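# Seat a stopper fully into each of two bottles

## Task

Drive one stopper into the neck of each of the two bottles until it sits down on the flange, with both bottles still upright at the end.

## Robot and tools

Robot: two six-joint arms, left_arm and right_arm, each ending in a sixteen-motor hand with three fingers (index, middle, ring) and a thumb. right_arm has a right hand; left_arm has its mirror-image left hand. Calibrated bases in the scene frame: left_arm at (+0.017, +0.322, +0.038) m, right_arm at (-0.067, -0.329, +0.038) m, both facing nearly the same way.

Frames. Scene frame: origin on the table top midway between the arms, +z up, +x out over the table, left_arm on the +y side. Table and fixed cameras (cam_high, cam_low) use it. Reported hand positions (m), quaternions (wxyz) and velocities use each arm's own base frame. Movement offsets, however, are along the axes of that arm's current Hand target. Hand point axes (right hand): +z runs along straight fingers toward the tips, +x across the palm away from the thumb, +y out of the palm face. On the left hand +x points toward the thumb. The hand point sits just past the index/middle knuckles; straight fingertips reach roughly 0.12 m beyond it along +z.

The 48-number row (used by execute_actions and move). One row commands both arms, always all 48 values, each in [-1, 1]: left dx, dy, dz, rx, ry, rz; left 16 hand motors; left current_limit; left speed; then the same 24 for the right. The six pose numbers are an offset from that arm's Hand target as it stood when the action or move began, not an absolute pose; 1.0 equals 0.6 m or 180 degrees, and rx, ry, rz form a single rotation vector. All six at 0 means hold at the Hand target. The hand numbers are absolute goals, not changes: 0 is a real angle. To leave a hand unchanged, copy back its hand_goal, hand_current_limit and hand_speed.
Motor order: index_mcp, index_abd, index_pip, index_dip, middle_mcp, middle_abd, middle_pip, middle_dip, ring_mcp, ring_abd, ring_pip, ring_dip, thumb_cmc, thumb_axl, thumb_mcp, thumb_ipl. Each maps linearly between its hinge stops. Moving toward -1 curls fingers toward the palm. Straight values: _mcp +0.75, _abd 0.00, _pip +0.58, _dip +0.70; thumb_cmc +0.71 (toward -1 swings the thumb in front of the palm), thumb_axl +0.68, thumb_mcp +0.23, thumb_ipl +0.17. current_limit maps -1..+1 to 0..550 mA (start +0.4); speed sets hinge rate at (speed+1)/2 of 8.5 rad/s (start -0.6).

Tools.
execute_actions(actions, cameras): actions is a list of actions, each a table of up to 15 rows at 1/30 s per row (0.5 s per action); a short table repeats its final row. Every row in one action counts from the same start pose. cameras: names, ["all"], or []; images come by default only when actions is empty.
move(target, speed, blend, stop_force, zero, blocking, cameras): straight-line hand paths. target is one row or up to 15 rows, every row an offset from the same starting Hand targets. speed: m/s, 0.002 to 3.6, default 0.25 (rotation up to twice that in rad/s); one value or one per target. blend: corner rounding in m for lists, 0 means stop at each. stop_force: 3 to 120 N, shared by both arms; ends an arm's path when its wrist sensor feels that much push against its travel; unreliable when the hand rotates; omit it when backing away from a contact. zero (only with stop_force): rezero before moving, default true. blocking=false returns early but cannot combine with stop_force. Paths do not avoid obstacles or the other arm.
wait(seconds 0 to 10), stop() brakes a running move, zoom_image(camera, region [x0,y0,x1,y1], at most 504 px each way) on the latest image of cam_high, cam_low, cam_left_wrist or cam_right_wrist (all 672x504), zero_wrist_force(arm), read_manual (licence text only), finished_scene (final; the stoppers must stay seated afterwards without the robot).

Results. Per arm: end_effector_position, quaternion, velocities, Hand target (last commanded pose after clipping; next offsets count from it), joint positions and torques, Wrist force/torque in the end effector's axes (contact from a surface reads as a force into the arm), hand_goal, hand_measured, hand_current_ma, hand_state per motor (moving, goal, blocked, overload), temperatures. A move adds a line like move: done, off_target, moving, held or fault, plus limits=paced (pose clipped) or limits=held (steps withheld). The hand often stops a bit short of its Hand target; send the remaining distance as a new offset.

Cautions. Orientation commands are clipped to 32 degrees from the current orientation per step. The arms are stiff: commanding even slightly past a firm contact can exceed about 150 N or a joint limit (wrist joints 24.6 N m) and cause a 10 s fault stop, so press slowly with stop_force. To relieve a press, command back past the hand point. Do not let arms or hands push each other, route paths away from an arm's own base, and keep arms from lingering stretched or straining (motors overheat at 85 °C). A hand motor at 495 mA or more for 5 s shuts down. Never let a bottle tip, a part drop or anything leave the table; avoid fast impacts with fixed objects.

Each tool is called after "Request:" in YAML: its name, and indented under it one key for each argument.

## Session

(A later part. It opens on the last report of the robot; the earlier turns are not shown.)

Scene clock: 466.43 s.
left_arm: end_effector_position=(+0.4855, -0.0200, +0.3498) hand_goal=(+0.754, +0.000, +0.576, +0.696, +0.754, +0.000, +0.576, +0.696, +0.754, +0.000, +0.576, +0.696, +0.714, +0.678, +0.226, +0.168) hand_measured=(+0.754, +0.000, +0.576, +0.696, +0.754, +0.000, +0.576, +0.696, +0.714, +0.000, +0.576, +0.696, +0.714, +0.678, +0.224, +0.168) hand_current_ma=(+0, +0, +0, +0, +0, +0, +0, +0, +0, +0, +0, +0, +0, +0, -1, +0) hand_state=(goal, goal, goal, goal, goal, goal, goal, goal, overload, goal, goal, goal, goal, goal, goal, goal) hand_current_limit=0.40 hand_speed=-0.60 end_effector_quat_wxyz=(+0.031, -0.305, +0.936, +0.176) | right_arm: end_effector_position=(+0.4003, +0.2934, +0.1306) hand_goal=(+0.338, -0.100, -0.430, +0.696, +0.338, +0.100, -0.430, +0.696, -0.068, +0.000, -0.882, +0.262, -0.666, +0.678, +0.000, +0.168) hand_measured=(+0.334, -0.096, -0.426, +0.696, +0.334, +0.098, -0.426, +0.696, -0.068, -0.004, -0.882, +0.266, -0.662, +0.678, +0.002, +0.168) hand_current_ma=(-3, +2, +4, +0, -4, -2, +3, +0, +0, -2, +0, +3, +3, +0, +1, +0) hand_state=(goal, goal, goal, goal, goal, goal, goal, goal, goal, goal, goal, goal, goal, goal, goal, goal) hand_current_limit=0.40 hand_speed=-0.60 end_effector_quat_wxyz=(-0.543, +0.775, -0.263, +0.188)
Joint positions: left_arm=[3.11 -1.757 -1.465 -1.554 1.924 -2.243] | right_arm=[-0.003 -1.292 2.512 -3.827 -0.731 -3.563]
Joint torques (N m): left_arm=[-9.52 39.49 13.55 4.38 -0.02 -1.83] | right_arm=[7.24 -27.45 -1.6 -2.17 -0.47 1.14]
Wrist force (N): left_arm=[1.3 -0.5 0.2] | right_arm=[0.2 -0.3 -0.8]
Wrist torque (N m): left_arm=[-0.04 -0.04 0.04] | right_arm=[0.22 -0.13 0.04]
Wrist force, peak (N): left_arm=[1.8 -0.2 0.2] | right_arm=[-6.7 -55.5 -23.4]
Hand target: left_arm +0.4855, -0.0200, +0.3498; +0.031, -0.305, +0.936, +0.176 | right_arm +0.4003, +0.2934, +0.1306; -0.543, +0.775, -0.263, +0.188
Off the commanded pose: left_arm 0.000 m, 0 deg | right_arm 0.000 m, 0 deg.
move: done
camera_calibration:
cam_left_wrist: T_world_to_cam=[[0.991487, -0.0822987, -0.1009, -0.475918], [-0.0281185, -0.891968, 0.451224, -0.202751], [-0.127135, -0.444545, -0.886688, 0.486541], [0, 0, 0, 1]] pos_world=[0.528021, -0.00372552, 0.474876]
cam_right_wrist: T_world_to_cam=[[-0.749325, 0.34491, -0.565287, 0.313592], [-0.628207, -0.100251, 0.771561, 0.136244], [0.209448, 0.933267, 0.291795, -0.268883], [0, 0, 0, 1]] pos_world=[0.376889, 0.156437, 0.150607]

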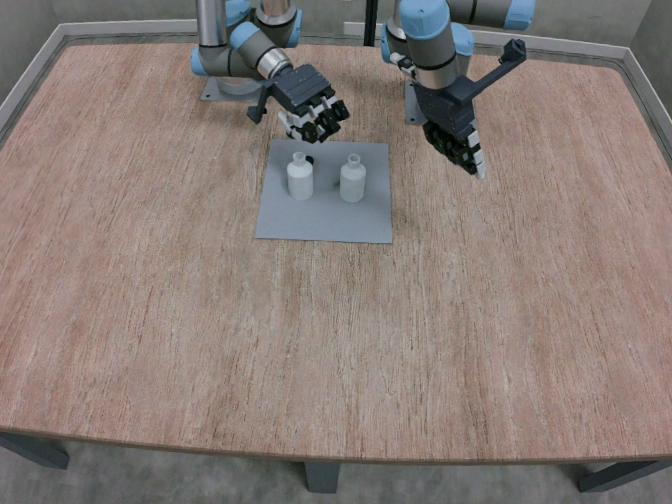

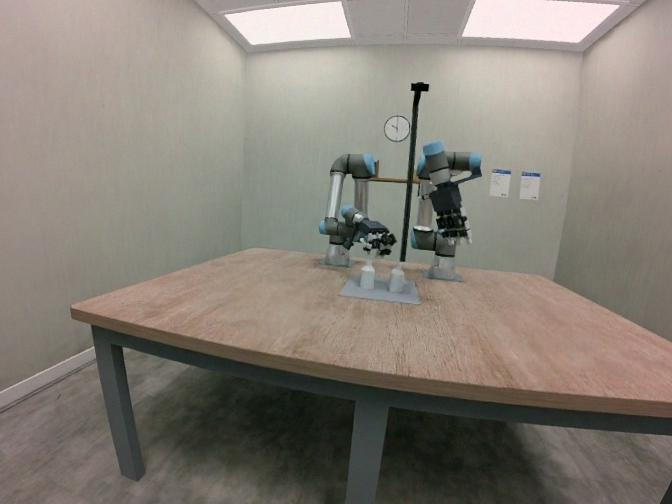

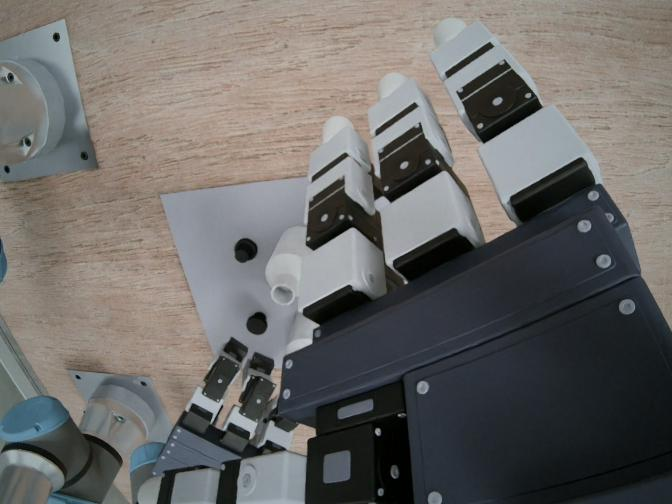

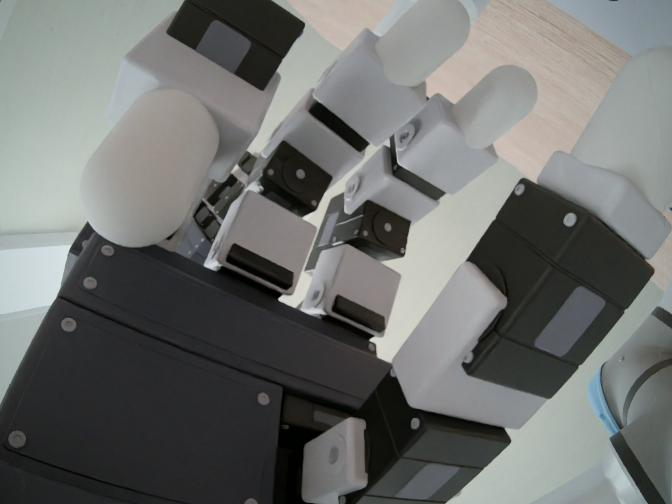

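Request:
move:
  target:
    - [0,0,0,0,0,0,0.754,0,0.576,0.696,0.754,0,0.576,0.696,0.754,0,0.576,0.696,0.714,0.678,0.226,0.168,0.4,-0.6,-0.0673,-0.1312,-0.223,-0.2092,0.2162,0.1838,0.754,0,0.576,0.696,0.754,0,0.576,0.696,0.98,0,0.576,0.696,0.714,0.678,0.226,0.168,0.4,-0.6]
    - [0,0,0,0,0,0,0.754,0,0.576,0.696,0.754,0,0.576,0.696,0.754,0,0.576,0.696,0.714,0.678,0.226,0.168,0.4,-0.6,-0.0695,0.1617,-0.1173,-0.2092,0.2162,0.1838,0.754,0,0.576,0.696,0.754,0,0.576,0.696,0.98,0,0.576,0.696,0.714,0.678,0.226,0.168,0.4,-0.6]
  speed: [0.25,0.12]
  blend: 0.02
  cameras: ["all"]

Request:
zoom_image:
  camera: "cam_high"
  region: [240, 60, 400, 220]

Request:
zoom_image:
  camera: "cam_left_wrist"
  region: [140, 220, 320, 460]

Scene clock: 536.83 s.
left_arm: end_effector_position=(+0.4855, -0.0200, +0.3498) hand_goal=(+0.754, +0.000, +0.576, +0.696, +0.754, +0.000, +0.576, +0.696, +0.754, +0.000, +0.576, +0.696, +0.714, +0.678, +0.226, +0.168) hand_measured=(+0.754, +0.000, +0.576, +0.696, +0.754, +0.000, +0.576, +0.696, +0.714, +0.000, +0.576, +0.696, +0.714, +0.678, +0.224, +0.168) hand_current_ma=(+0, +0, +0, +0, +0, +0, +0, +0, +0, +0, +0, +0, +0, +0, -1, +0) hand_state=(goal, goal, goal, goal, goal, goal, goal, goal, overload, goal, goal, goal, goal, goal, goal, goal) hand_current_limit=0.40 hand_speed=-0.60 end_effector_quat_wxyz=(+0.031, -0.305, +0.936, +0.176) | right_arm: end_effector_position=(+0.3069, +0.2402, +0.0630) hand_goal=(+0.754, +0.000, +0.576, +0.696, +0.754, +0.000, +0.576, +0.696, +0.980, +0.000, +0.576, +0.696, +0.714, +0.678, +0.226, +0.168) hand_measured=(+0.742, -0.002, +0.570, +0.696, +0.742, +0.002, +0.572, +0.696, +0.964, -0.004, +0.570, +0.694, +0.702, +0.678, +0.220, +0.168) hand_current_ma=(-18, -2, -5, +0, -18, +1, -5, +0, -28, -2, -7, -2, -17, +0, -8, +0) hand_state=(goal, goal, goal, goal, goal, goal, goal, goal, goal, goal, goal, goal, goal, goal, goal, goal) hand_current_limit=0.40 hand_speed=-0.60 end_effector_quat_wxyz=(-0.186, +0.696, -0.670, +0.179)
Joint positions: left_arm=[3.11 -1.757 -1.465 -1.554 1.924 -2.243] | right_arm=[0.281 -1.525 2.531 -3.087 -1.691 -2.929]
Joint torques (N m): left_arm=[-10.16 39.67 12.85 4.2 -0.67 -1.91] | right_arm=[12.25 -11.29 -18.7 -4.07 -1.87 1.08]
Wrist force (N): left_arm=[1.2 -0.3 0.2] | right_arm=[-0.2 -0.9 -0.2]
Wrist torque (N m): left_arm=[-0.03 -0.03 0.02] | right_arm=[-0.11 -0.03 -0.04]
Wrist force, peak (N): left_arm=[1.7 -0.6 0.4] | right_arm=[0.0 -1.5 -1.4]
Hand target: left_arm +0.4855, -0.0200, +0.3498; +0.031, -0.305, +0.936, +0.176 | right_arm +0.3069, +0.2403, +0.0630; -0.186, +0.696, -0.670, +0.179
Off the commanded pose: left_arm 0.000 m, 0 deg | right_arm 0.000 m, 0 deg.
move: done
camera_calibration:
cam_left_wrist: T_world_to_cam=[[0.991487, -0.0822987, -0.1009, -0.475918], [-0.0281185, -0.891968, 0.451224, -0.202751], [-0.127135, -0.444545, -0.886688, 0.486541], [0, 0, 0, 1]] pos_world=[0.528021, -0.00372552, 0.474876]
cam_right_wrist: T_world_to_cam=[[-0.533318, 0.787918, -0.307826, 0.0347908], [0.128478, 0.435122, 0.891158, -0.244007], [0.836101, 0.435722, -0.333289, -0.21336], [0, 0, 0, 1]] pos_world=[0.228295, 0.171726, 0.157047]

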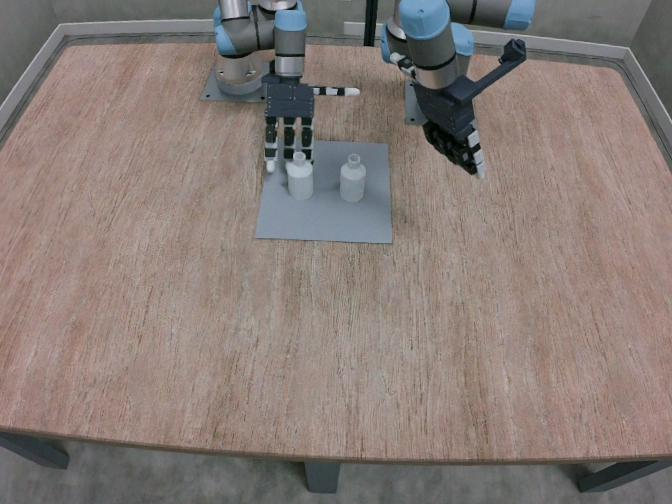

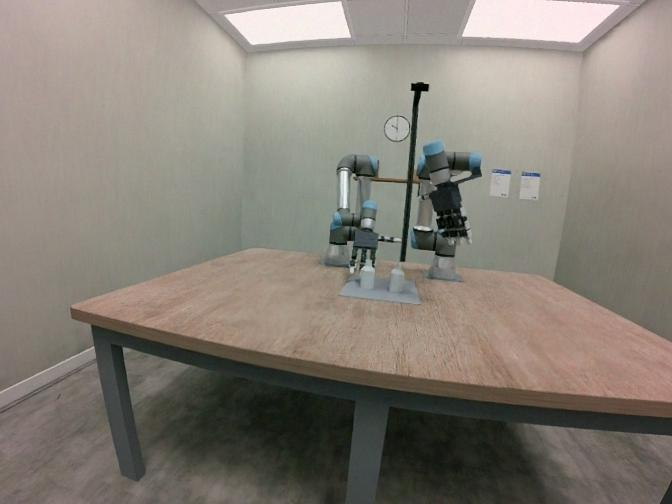

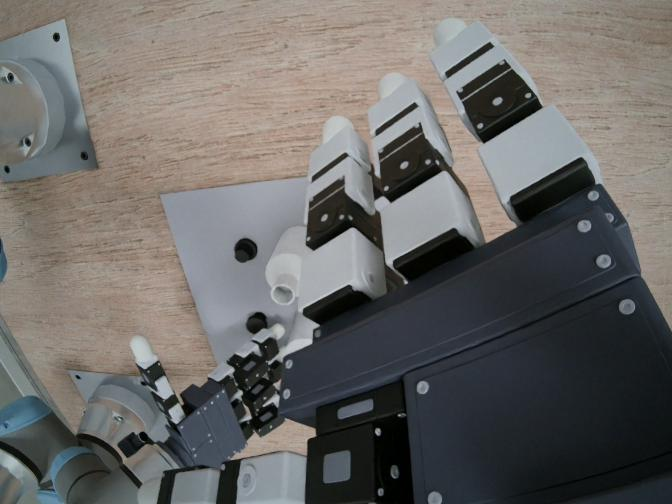

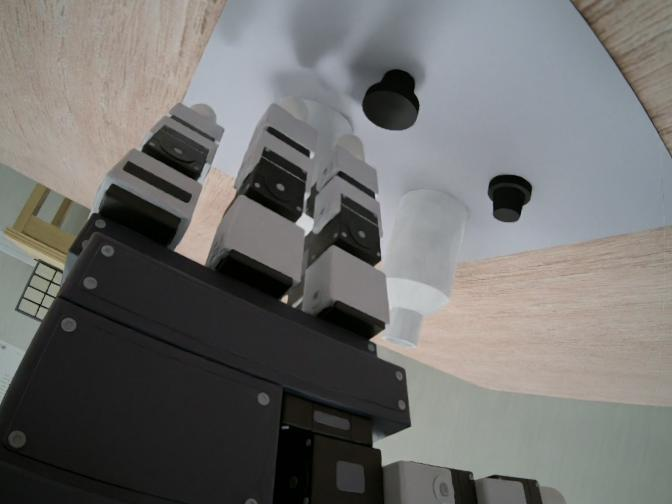

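Scaled by 3.150.

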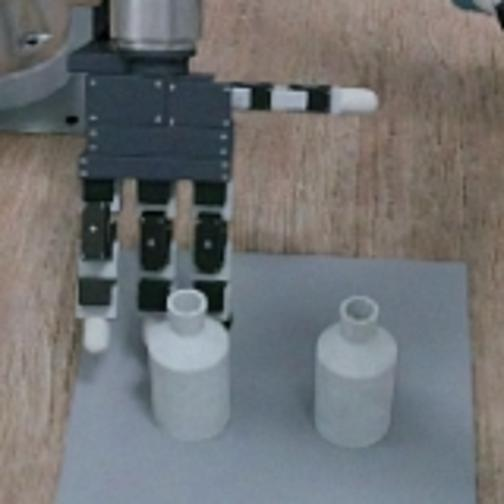

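Scaled by 2.100 from the camera's 672x504 image, which has a finer 960x720 frame.

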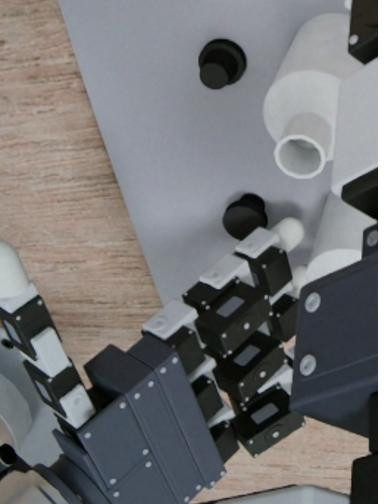

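Request:
move:
  target:
    - [0,0,0,0,0,0,0.754,0,0.576,0.696,0.754,0,0.576,0.696,0.754,0,0.576,0.696,0.714,0.678,0.226,0.168,0.4,-0.6,0,-0.1444,0.0833,0,0,0,0.754,0,0.576,0.696,0.754,0,0.576,0.696,0.98,0,0.576,0.696,0.714,0.678,0.226,0.168,0.4,-0.6]
    - [0,0,0,0,0,0,0.754,0,0.576,0.696,0.754,0,0.576,0.696,0.754,0,0.576,0.696,0.714,0.678,0.226,0.168,0.4,-0.6,0,-0.0433,0.025,0,0,0,0.754,0,0.576,0.696,0.754,0,0.576,0.696,0.98,0,0.576,0.696,0.714,0.678,0.226,0.168,0.4,-0.6]
  speed: [0.05,0.1]
  cameras: ["all"]

Request:
zoom_image:
  camera: "cam_high"
  region: [240, 100, 400, 260]

Scene clock: 565.73 s.
left_arm: end_effector_position=(+0.4855, -0.0200, +0.3498) hand_goal=(+0.754, +0.000, +0.576, +0.696, +0.754, +0.000, +0.576, +0.696, +0.754, +0.000, +0.576, +0.696, +0.714, +0.678, +0.226, +0.168) hand_measured=(+0.754, +0.000, +0.576, +0.696, +0.754, +0.000, +0.576, +0.696, +0.714, +0.000, +0.576, +0.696, +0.714, +0.678, +0.224, +0.168) hand_current_ma=(+0, +0, +0, +0, +0, +0, +0, +0, +0, +0, +0, +0, +0, +0, -1, +0) hand_state=(goal, goal, goal, goal, goal, goal, goal, goal, overload, goal, goal, goal, goal, goal, goal, goal) hand_current_limit=0.40 hand_speed=-0.60 end_effector_quat_wxyz=(+0.031, -0.305, +0.936, +0.176) | right_arm: end_effector_position=(+0.3369, +0.2415, +0.0630) hand_goal=(+0.754, +0.000, +0.576, +0.696, +0.754, +0.000, +0.576, +0.696, +0.980, +0.000, +0.576, +0.696, +0.714, +0.678, +0.226, +0.168) hand_measured=(+0.742, +0.002, +0.570, +0.692, +0.742, -0.002, +0.572, +0.696, +0.964, -0.004, +0.570, +0.694, +0.702, +0.678, +0.220, +0.168) hand_current_ma=(-20, +2, -6, -3, -19, -1, -5, +0, -28, -2, -7, -2, -16, +0, -8, +0) hand_state=(goal, goal, goal, goal, goal, goal, goal, goal, goal, goal, goal, goal, goal, goal, goal, goal) hand_current_limit=0.40 hand_speed=-0.60 end_effector_quat_wxyz=(-0.186, +0.696, -0.670, +0.179)
Joint positions: left_arm=[3.11 -1.757 -1.465 -1.554 1.924 -2.243] | right_arm=[0.261 -1.468 2.467 -3.082 -1.681 -2.948]
Joint torques (N m): left_arm=[-10.47 39.18 13.52 4.13 -0.63 -1.78] | right_arm=[-11.82 -11.96 -17.61 -1.86 1.53 -1.67]
Wrist force (N): left_arm=[1.4 -0.4 0.1] | right_arm=[-0.2 -1.0 -0.1]
Wrist torque (N m): left_arm=[-0.02 -0.06 0.05] | right_arm=[-0.12 -0.03 -0.10]
Wrist force, peak (N): left_arm=[1.6 -0.6 0.0] | right_arm=[-0.5 1.2 -4.0]
Hand target: left_arm +0.4855, -0.0200, +0.3498; +0.031, -0.305, +0.936, +0.176 | right_arm +0.3369, +0.2414, +0.0630; -0.186, +0.696, -0.670, +0.179
Off the commanded pose: left_arm 0.000 m, 0 deg | right_arm 0.000 m, 0 deg.
move: done
camera_calibration:
cam_left_wrist: T_world_to_cam=[[0.991487, -0.0822987, -0.1009, -0.475918], [-0.0281185, -0.891968, 0.451224, -0.202751], [-0.127135, -0.444545, -0.886688, 0.486541], [0, 0, 0, 1]] pos_world=[0.528021, -0.00372552, 0.474876]
cam_right_wrist: T_world_to_cam=[[-0.533429, 0.787773, -0.308006, 0.0499263], [0.128127, 0.435194, 0.891173, -0.248309], [0.836085, 0.435913, -0.33308, -0.239028], [0, 0, 0, 1]] pos_world=[0.258295, 0.172927, 0.157049]

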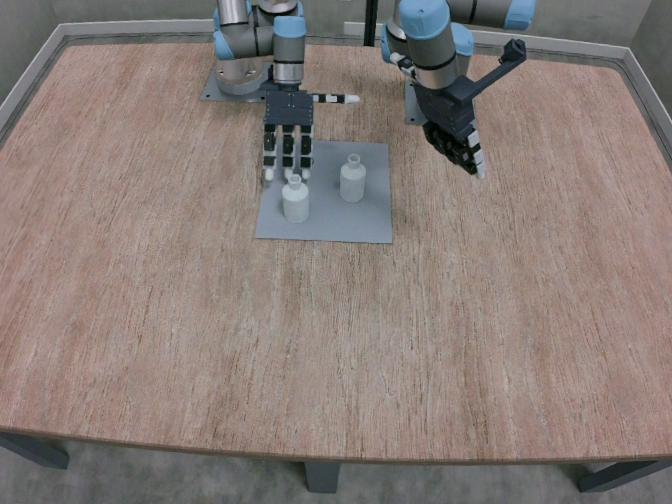

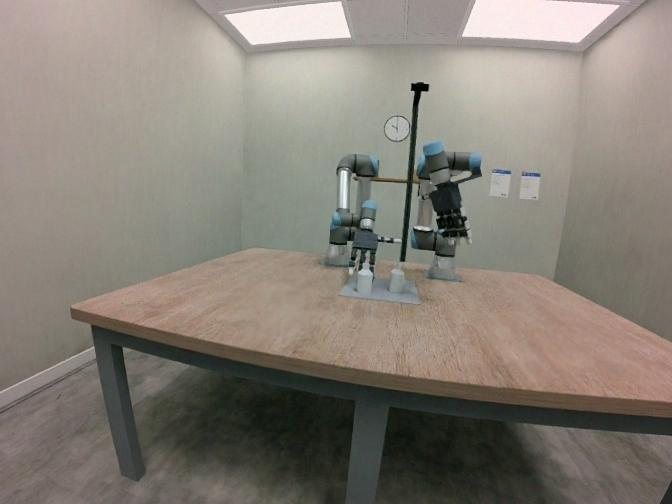

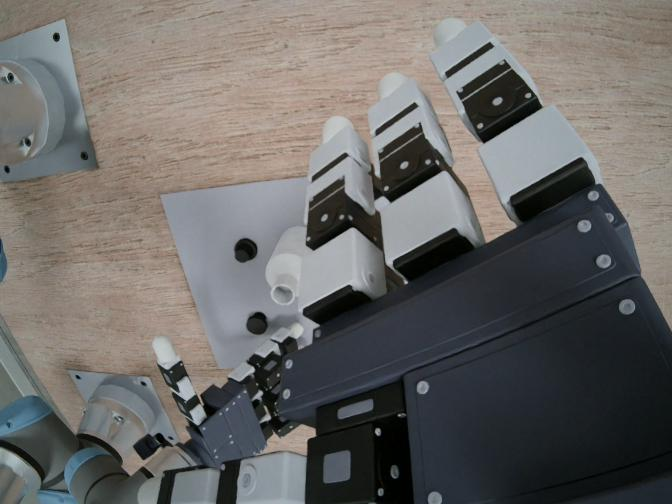

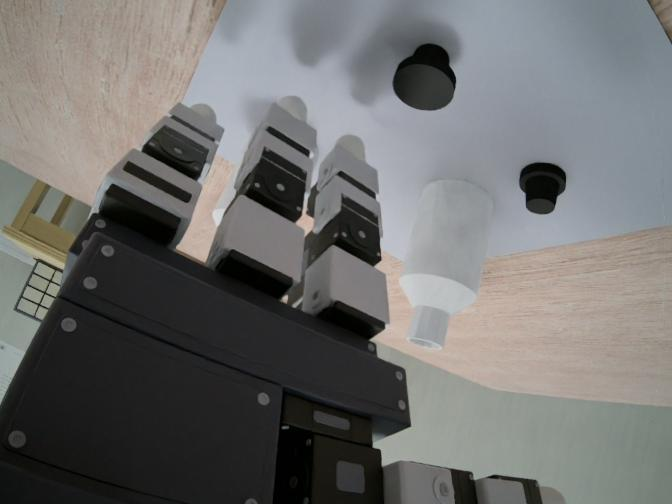

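Scaled by 3.150.

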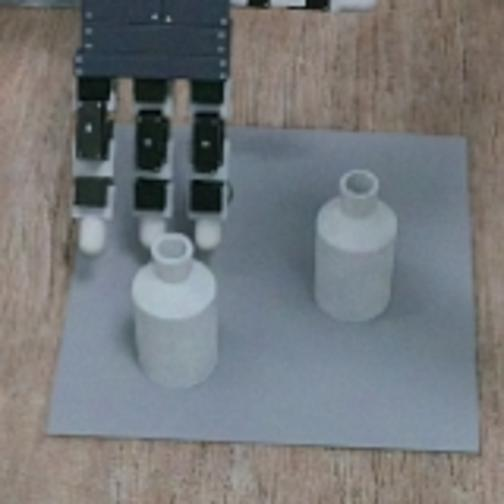

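Request:
move:
  target:
    - [0,0,0,0,0,0,0.754,0,0.576,0.696,0.754,0,0.576,0.696,0.754,0,0.576,0.696,0.714,0.678,0.226,0.168,0.4,-0.6,0,-0.1167,-0.2021,0,0,0,0.754,0,0.576,0.696,0.754,0,0.576,0.696,0.98,0,0.576,0.696,0.714,0.678,0.226,0.168,0.4,-0.6]
    - [0,0,0,0,0,0,0.754,0,0.576,0.696,0.754,0,0.576,0.696,0.754,0,0.576,0.696,0.714,0.678,0.226,0.168,0.4,-0.6,-0.2303,-0.0733,-0.227,0,0,0,0.754,0,0.576,0.696,0.754,0,0.576,0.696,0.98,0,0.576,0.696,0.714,0.678,0.226,0.168,0.4,-0.6]
    - [0,0,0,0,0,0,0.754,0,0.576,0.696,0.754,0,0.576,0.696,0.754,0,0.576,0.696,0.714,0.678,0.226,0.168,0.4,-0.6,-0.2303,0.0433,-0.025,0,0,0,0.754,0,0.576,0.696,0.754,0,0.576,0.696,0.98,0,0.576,0.696,0.714,0.678,0.226,0.168,0.4,-0.6]
    - [0,0,0,0,0,0,0.754,0,0.576,0.696,0.754,0,0.576,0.696,0.754,0,0.576,0.696,0.714,0.678,0.226,0.168,0.4,-0.6,-0.2303,-0.1011,0.0583,0,0,0,0.754,0,0.576,0.696,0.754,0,0.576,0.696,0.98,0,0.576,0.696,0.714,0.678,0.226,0.168,0.4,-0.6]
    - [0,0,0,0,0,0,0.754,0,0.576,0.696,0.754,0,0.576,0.696,0.754,0,0.576,0.696,0.714,0.678,0.226,0.168,0.4,-0.6,-0.2303,0,0,0,0,0,0.754,0,0.576,0.696,0.754,0,0.576,0.696,0.98,0,0.576,0.696,0.714,0.678,0.226,0.168,0.4,-0.6]
  speed: [0.2,0.2,0.2,0.05,0.1]
  blend: [0.03,0.03,0,0,0]
  cameras: ["all"]

Request:
zoom_image:
  camera: "cam_high"
  region: [240, 100, 400, 260]

Scene clock: 601.20 s.
left_arm: end_effector_position=(+0.4855, -0.0200, +0.3498) hand_goal=(+0.754, +0.000, +0.576, +0.696, +0.754, +0.000, +0.576, +0.696, +0.754, +0.000, +0.576, +0.696, +0.714, +0.678, +0.226, +0.168) hand_measured=(+0.754, +0.000, +0.576, +0.696, +0.754, +0.000, +0.576, +0.696, +0.714, +0.000, +0.576, +0.696, +0.714, +0.678, +0.224, +0.168) hand_current_ma=(+0, +0, +0, +0, +0, +0, +0, +0, +0, +0, +0, +0, +0, +0, -1, +0) hand_state=(goal, goal, goal, goal, goal, goal, goal, goal, overload, goal, goal, goal, goal, goal, goal, goal) hand_current_limit=0.40 hand_speed=-0.60 end_effector_quat_wxyz=(+0.031, -0.305, +0.936, +0.176) | right_arm: end_effector_position=(+0.3316, +0.3795, +0.0631) hand_goal=(+0.754, +0.000, +0.576, +0.696, +0.754, +0.000, +0.576, +0.696, +0.980, +0.000, +0.576, +0.696, +0.714, +0.678, +0.226, +0.168) hand_measured=(+0.742, +0.002, +0.570, +0.692, +0.742, -0.002, +0.572, +0.696, +0.964, -0.002, +0.570, +0.694, +0.702, +0.678, +0.220, +0.168) hand_current_ma=(-21, +2, -6, -3, -19, -2, -4, +0, -27, -2, -7, -2, -16, +0, -8, +0) hand_state=(goal, goal, goal, goal, goal, goal, goal, goal, goal, goal, goal, goal, goal, goal, goal, goal) hand_current_limit=0.40 hand_speed=-0.60 end_effector_quat_wxyz=(-0.187, +0.696, -0.670, +0.179)
Joint positions: left_arm=[3.11 -1.757 -1.465 -1.554 1.924 -2.243] | right_arm=[0.589 -1.303 2.223 -2.947 -1.835 -2.652]
Joint torques (N m): left_arm=[-10.46 39.79 14.1 3.99 -0.71 -1.77] | right_arm=[-12.41 -21.73 -18.54 -2.15 1.82 -1.43]
Wrist force (N): left_arm=[1.1 -0.2 0.1] | right_arm=[0.1 -1.1 -0.1]
Wrist torque (N m): left_arm=[0.00 -0.02 0.02] | right_arm=[-0.14 -0.08 -0.02]
Wrist force, peak (N): left_arm=[1.8 -0.5 0.0] | right_arm=[-1.1 1.7 -4.6]
Hand target: left_arm +0.4855, -0.0200, +0.3498; +0.031, -0.305, +0.936, +0.176 | right_arm +0.3317, +0.3795, +0.0631; -0.186, +0.696, -0.670, +0.179
Off the commanded pose: left_arm 0.000 m, 0 deg | right_arm 0.000 m, 0 deg.
move: done
camera_calibration:
cam_left_wrist: T_world_to_cam=[[0.991487, -0.0822987, -0.1009, -0.475918], [-0.0281185, -0.891968, 0.451224, -0.202751], [-0.127135, -0.444545, -0.886688, 0.486541], [0, 0, 0, 1]] pos_world=[0.528021, -0.00372552, 0.474876]
cam_right_wrist: T_world_to_cam=[[-0.533355, 0.787821, -0.308012, -0.061694], [0.128056, 0.435129, 0.891215, -0.307788], [0.836143, 0.435891, -0.332963, -0.294788], [0, 0, 0, 1]] pos_world=[0.252994, 0.311027, 0.157149]

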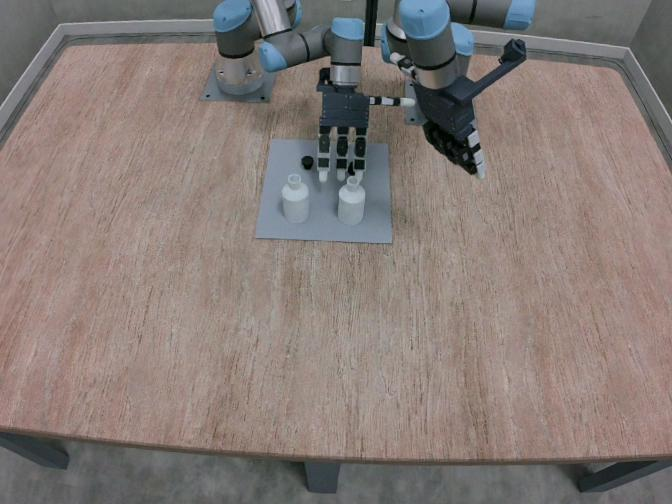

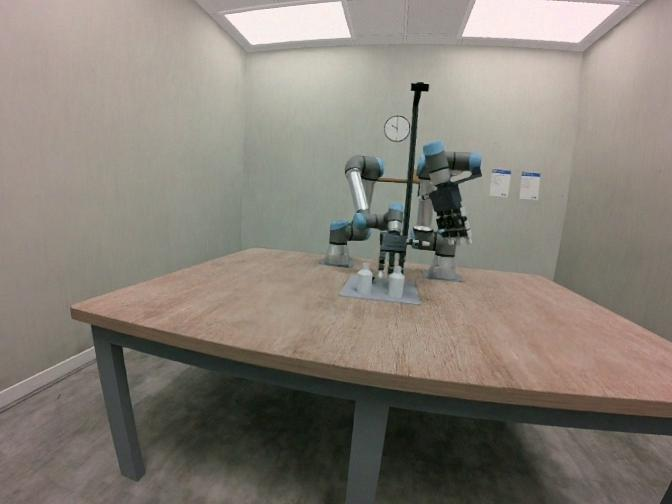

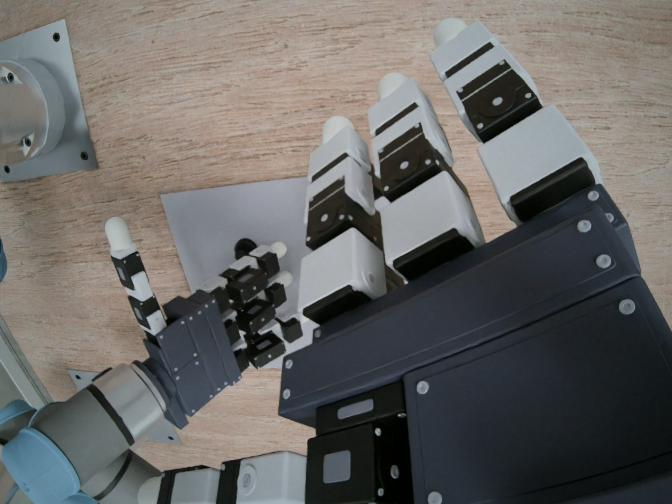

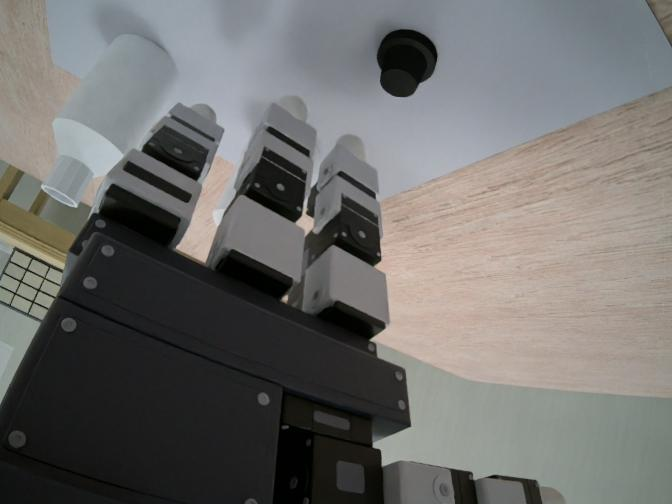

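Scaled by 3.150.

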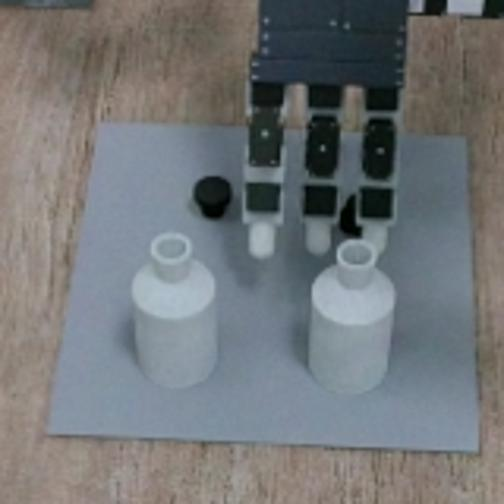

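Request:
move:
  target:
    - [0,0,0,0,0,0,0.754,0,0.576,0.696,0.754,0,0.576,0.696,0.754,0,0.576,0.696,0.714,0.678,0.226,0.168,0.4,-0.6,0,-0.1167,-0.2021,0,0,0,0.754,0,0.576,0.696,0.754,0,0.576,0.696,0.98,0,0.576,0.696,0.714,0.678,0.226,0.168,0.4,-0.6]
    - [0,0,0,0,0,0,0.754,0,0.576,0.696,0.754,0,0.576,0.696,0.754,0,0.576,0.696,0.714,0.678,0.226,0.168,0.4,-0.6,0.1667,-0.1955,-0.0738,0.217,-0.1302,-0.1093,0.338,-0.1,-0.431,0.696,0.338,0.1,-0.431,0.696,-0.068,0,-0.883,0.261,-0.666,0.678,0.0,0.168,0.4,-0.6]
    - [0,0,0,0,0,0,0.754,0,0.576,0.696,0.754,0,0.576,0.696,0.754,0,0.576,0.696,0.714,0.678,0.226,0.168,0.4,-0.6,0.1667,-0.1122,0.0705,0.217,-0.1302,-0.1093,0.338,-0.1,-0.431,0.696,0.338,0.1,-0.431,0.696,-0.068,0,-0.883,0.261,-0.666,0.678,0.0,0.168,0.4,-0.6]
  speed: [0.25,0.25,0.12]
  blend: [0.03,0,0]
  cameras: ["all"]

Request:
zoom_image:
  camera: "cam_high"
  region: [240, 100, 400, 260]

Request:
zoom_image:
  camera: "cam_right_wrist"
  region: [420, 0, 672, 190]

Request:
zoom_image:
  camera: "cam_left_wrist"
  region: [140, 220, 320, 460]

Scene clock: 644.57 s.
left_arm: end_effector_position=(+0.4855, -0.0200, +0.3498) hand_goal=(+0.754, +0.000, +0.576, +0.696, +0.754, +0.000, +0.576, +0.696, +0.754, +0.000, +0.576, +0.696, +0.714, +0.678, +0.226, +0.168) hand_measured=(+0.754, +0.000, +0.576, +0.696, +0.754, +0.000, +0.576, +0.696, +0.714, +0.000, +0.576, +0.696, +0.714, +0.678, +0.224, +0.168) hand_current_ma=(+0, +0, +0, +0, +0, +0, +0, +0, +0, +0, +0, +0, +0, +0, -1, +0) hand_state=(goal, goal, goal, goal, goal, goal, goal, goal, overload, goal, goal, goal, goal, goal, goal, goal) hand_current_limit=0.40 hand_speed=-0.60 end_effector_quat_wxyz=(+0.031, -0.305, +0.936, +0.176) | right_arm: end_effector_position=(+0.4149, +0.2826, +0.0601) hand_goal=(+0.338, -0.100, -0.430, +0.696, +0.338, +0.100, -0.430, +0.696, -0.068, +0.000, -0.882, +0.262, -0.666, +0.678, +0.000, +0.168) hand_measured=(+0.334, -0.096, -0.426, +0.694, +0.334, +0.096, -0.426, +0.696, -0.066, -0.002, -0.874, +0.266, -0.662, +0.678, +0.002, +0.168) hand_current_ma=(-3, +2, +4, -2, -3, -2, +4, +0, +2, -2, +9, +3, +3, +0, +1, +0) hand_state=(goal, goal, goal, goal, goal, goal, goal, goal, goal, goal, goal, goal, goal, goal, goal, goal) hand_current_limit=0.40 hand_speed=-0.60 end_effector_quat_wxyz=(-0.502, +0.717, -0.396, +0.277)
Joint positions: left_arm=[3.11 -1.757 -1.465 -1.554 1.924 -2.243] | right_arm=[0.11 -0.991 2.523 -4.289 -1.149 -3.305]
Joint torques (N m): left_arm=[-10.72 38.13 14.11 3.99 -0.64 -1.86] | right_arm=[12.74 -21.55 3.78 -3.14 0.39 0.09]
Wrist force (N): left_arm=[1.3 -0.3 0.3] | right_arm=[0.0 -0.6 -0.9]
Wrist torque (N m): left_arm=[-0.04 -0.04 0.04] | right_arm=[0.17 -0.11 -0.10]
Wrist force, peak (N): left_arm=[1.6 -0.6 0.2] | right_arm=[-0.6 -2.3 -1.7]
Hand target: left_arm +0.4855, -0.0200, +0.3498; +0.031, -0.305, +0.936, +0.176 | right_arm +0.4149, +0.2826, +0.0600; -0.502, +0.717, -0.396, +0.277
Off the commanded pose: left_arm 0.000 m, 0 deg | right_arm 0.000 m, 0 deg.
move: done
camera_calibration:
cam_left_wrist: T_world_to_cam=[[0.991487, -0.0822987, -0.1009, -0.475918], [-0.0281185, -0.891968, 0.451224, -0.202751], [-0.127135, -0.444545, -0.886688, 0.486541], [0, 0, 0, 1]] pos_world=[0.528021, -0.00372552, 0.474876]
cam_right_wrist: T_world_to_cam=[[-0.588428, 0.584117, -0.559071, 0.153685], [-0.619901, 0.118015, 0.775754, 0.133406], [0.51911, 0.803044, 0.292651, -0.332992], [0, 0, 0, 1]] pos_world=[0.345991, 0.161893, 0.0798811]

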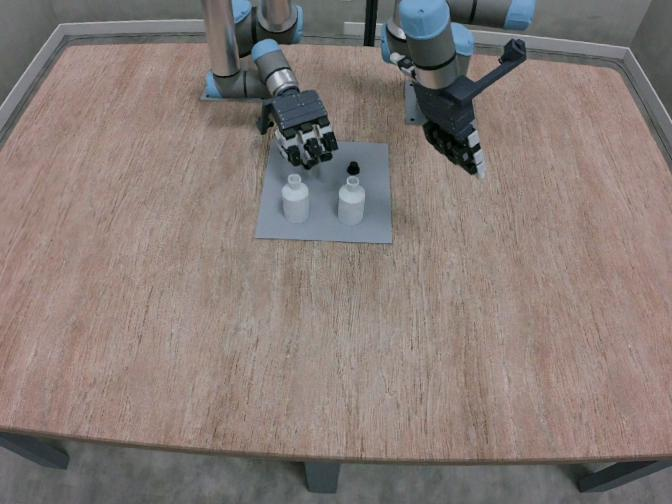

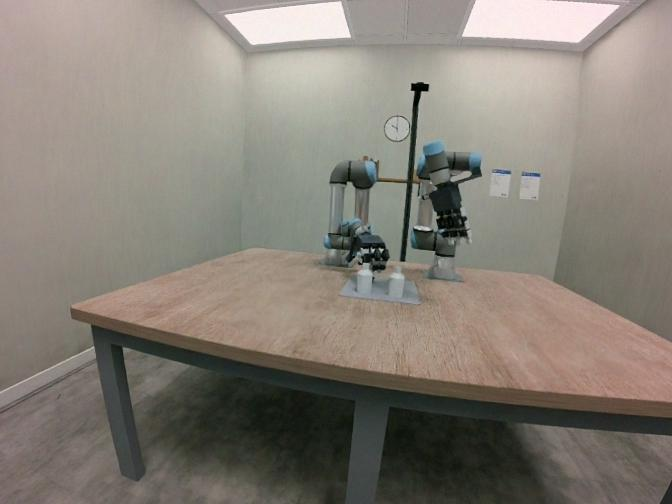

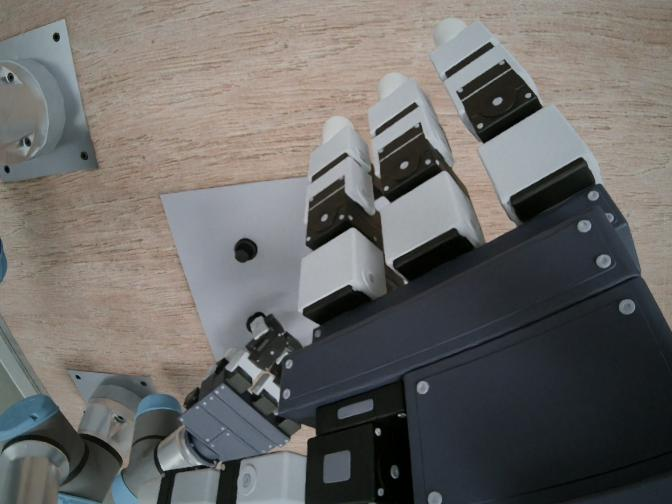

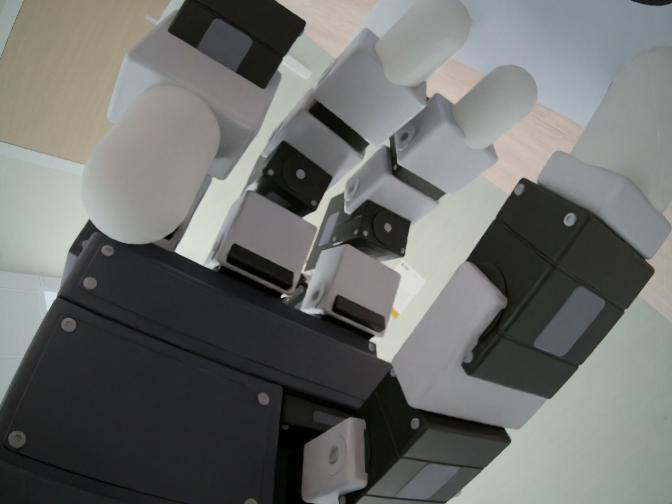

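Scaled by 3.150.

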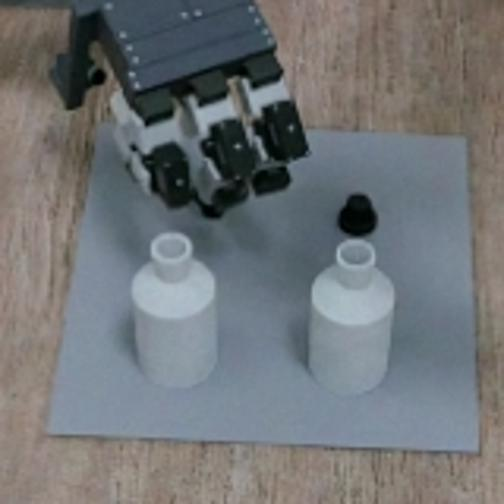

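Scaled by 2.000 from the camera's 672x504 image, which has a finer 960x720 frame.

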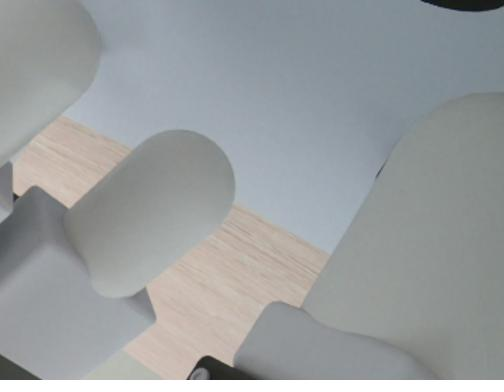

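Scaled by 2.100 from the camera's 672x504 image, which has a finer 960x720 frame.

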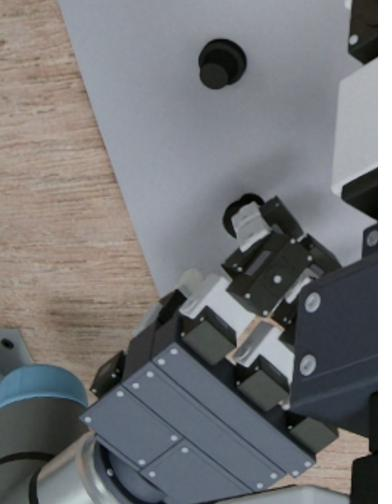

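Request:
move:
  target: [0,0,0,0,0,0,0.754,0,0.576,0.696,0.754,0,0.576,0.696,0.754,0,0.576,0.696,0.714,0.678,0.226,0.168,0.4,-0.6,0,0.0758,0.0276,0,0,0,0.338,-0.1,-0.431,0.696,0.338,0.1,-0.431,0.696,-0.068,0,-0.883,0.261,-0.666,0.678,0.0,0.168,0.4,-0.6]
  speed: 0.05
  stop_force: 5
  cameras: ["all"]

Request:
zoom_image:
  camera: "cam_high"
  region: [240, 100, 400, 260]

Request:
zoom_image:
  camera: "cam_right_wrist"
  region: [420, 0, 672, 190]

Request:
zoom_image:
  camera: "cam_left_wrist"
  region: [140, 220, 320, 460]

Scene clock: 659.23 s.
left_arm: end_effector_position=(+0.4855, -0.0200, +0.3498) hand_goal=(+0.754, +0.000, +0.576, +0.696, +0.754, +0.000, +0.576, +0.696, +0.754, +0.000, +0.576, +0.696, +0.714, +0.678, +0.226, +0.168) hand_measured=(+0.754, +0.000, +0.576, +0.696, +0.754, +0.000, +0.576, +0.696, +0.714, +0.000, +0.576, +0.696, +0.714, +0.678, +0.224, +0.168) hand_current_ma=(+0, +0, +0, +0, +0, +0, +0, +0, +0, +0, +0, +0, +0, +0, -1, +0) hand_state=(goal, goal, goal, goal, goal, goal, goal, goal, overload, goal, goal, goal, goal, goal, goal, goal) hand_current_limit=0.40 hand_speed=-0.60 end_effector_quat_wxyz=(+0.031, -0.305, +0.936, +0.176) | right_arm: end_effector_position=(+0.4148, +0.2826, +0.0116) hand_goal=(+0.338, -0.100, -0.430, +0.696, +0.338, +0.100, -0.430, +0.696, -0.068, +0.000, -0.882, +0.262, -0.666, +0.678, +0.000, +0.168) hand_measured=(+0.334, -0.096, -0.426, +0.694, +0.334, +0.096, -0.426, +0.696, -0.066, -0.002, -0.874, +0.266, -0.662, +0.678, +0.002, +0.168) hand_current_ma=(-3, +2, +4, -2, -3, -2, +4, +0, +2, -2, +9, +3, +3, +0, +1, +0) hand_state=(goal, goal, goal, goal, goal, goal, goal, goal, goal, goal, goal, goal, goal, goal, goal, goal) hand_current_limit=0.40 hand_speed=-0.60 end_effector_quat_wxyz=(-0.502, +0.717, -0.396, +0.277)
Joint positions: left_arm=[3.11 -1.757 -1.465 -1.554 1.924 -2.243] | right_arm=[0.11 -0.798 2.493 -4.452 -1.149 -3.305]
Joint torques (N m): left_arm=[-9.89 39.09 14.13 4.01 -0.66 -1.79] | right_arm=[11.91 -36.73 8.06 -2.74 -1.2 0.77]
Wrist force (N): left_arm=[1.3 -0.5 0.2] | right_arm=[0.3 -0.5 -0.5]
Wrist torque (N m): left_arm=[-0.05 -0.04 0.03] | right_arm=[0.17 -0.16 -0.06]
Wrist force, peak (N): left_arm=[1.5 -0.7 0.3] | right_arm=[0.5 -0.9 -0.7]
Hand target: left_arm +0.4855, -0.0200, +0.3498; +0.031, -0.305, +0.936, +0.176 | right_arm +0.4148, +0.2826, +0.0116; -0.502, +0.717, -0.396, +0.277
Off the commanded pose: left_arm 0.000 m, 0 deg | right_arm 0.000 m, 0 deg.
move: done
camera_calibration:
cam_left_wrist: T_world_to_cam=[[0.991487, -0.0822987, -0.1009, -0.475918], [-0.0281185, -0.891968, 0.451224, -0.202751], [-0.127135, -0.444545, -0.886688, 0.486541], [0, 0, 0, 1]] pos_world=[0.528021, -0.00372552, 0.474876]
cam_right_wrist: T_world_to_cam=[[-0.588529, 0.584084, -0.558998, 0.126606], [-0.619839, 0.117939, 0.775816, 0.17088], [0.519069, 0.803079, 0.292627, -0.318767], [0, 0, 0, 1]] pos_world=[0.345891, 0.161893, 0.0314808]

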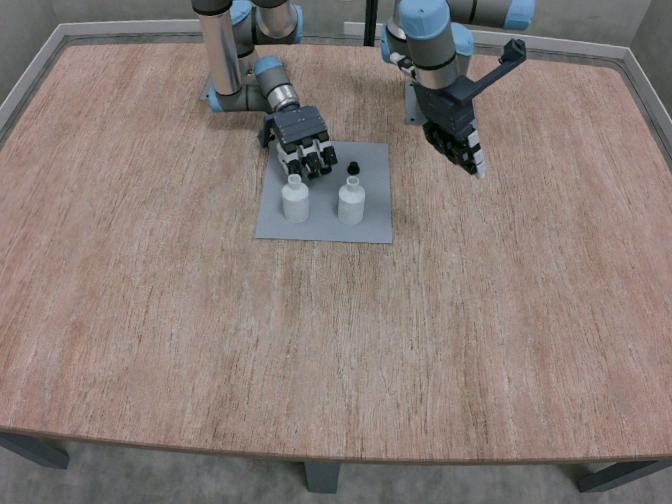

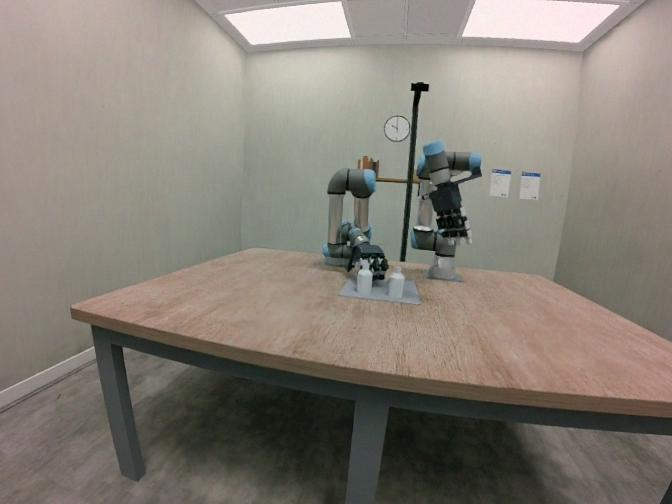

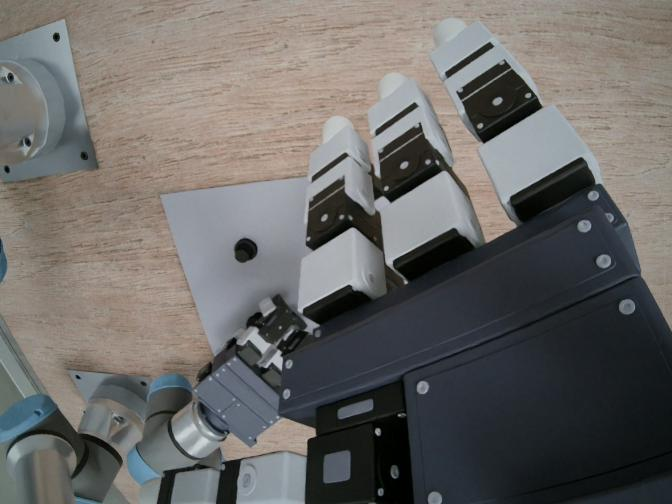

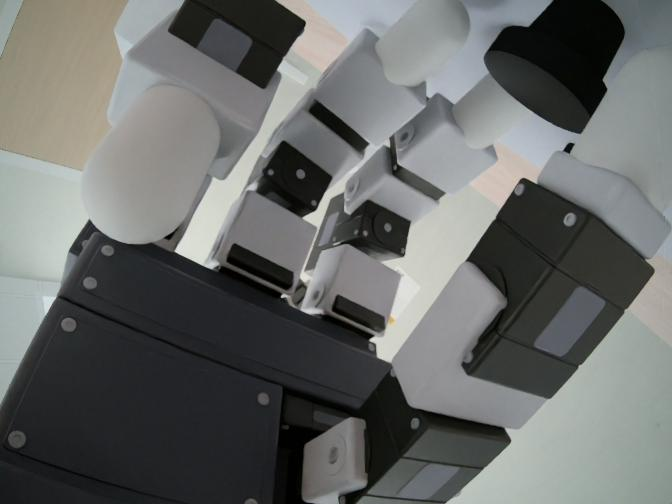

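Scaled by 3.150.

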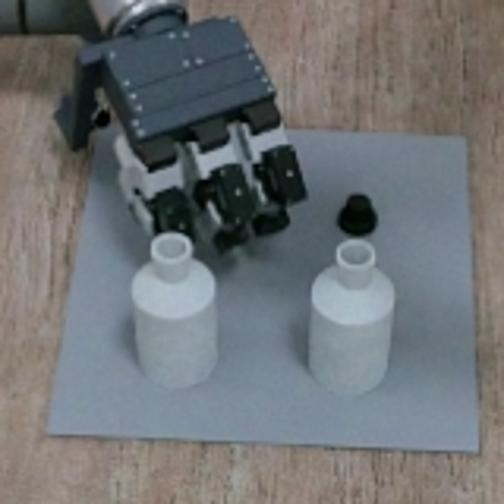

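Scaled by 2.000 from the camera's 672x504 image, which has a finer 960x720 frame.

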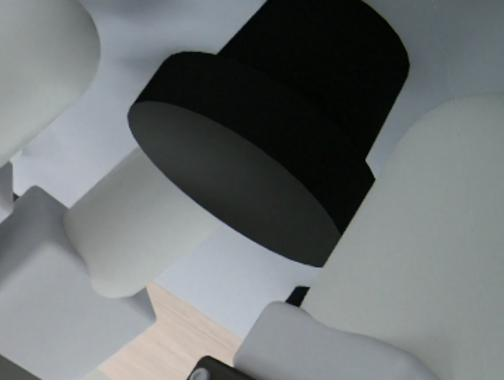

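Scaled by 2.100 from the camera's 672x504 image, which has a finer 960x720 frame.

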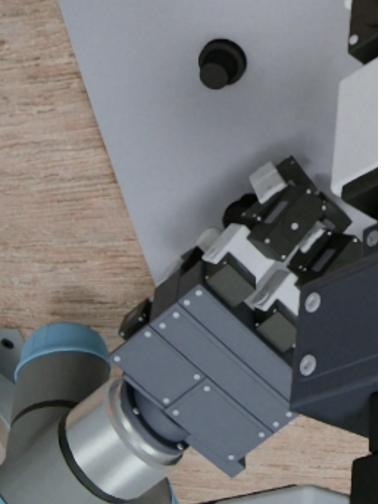

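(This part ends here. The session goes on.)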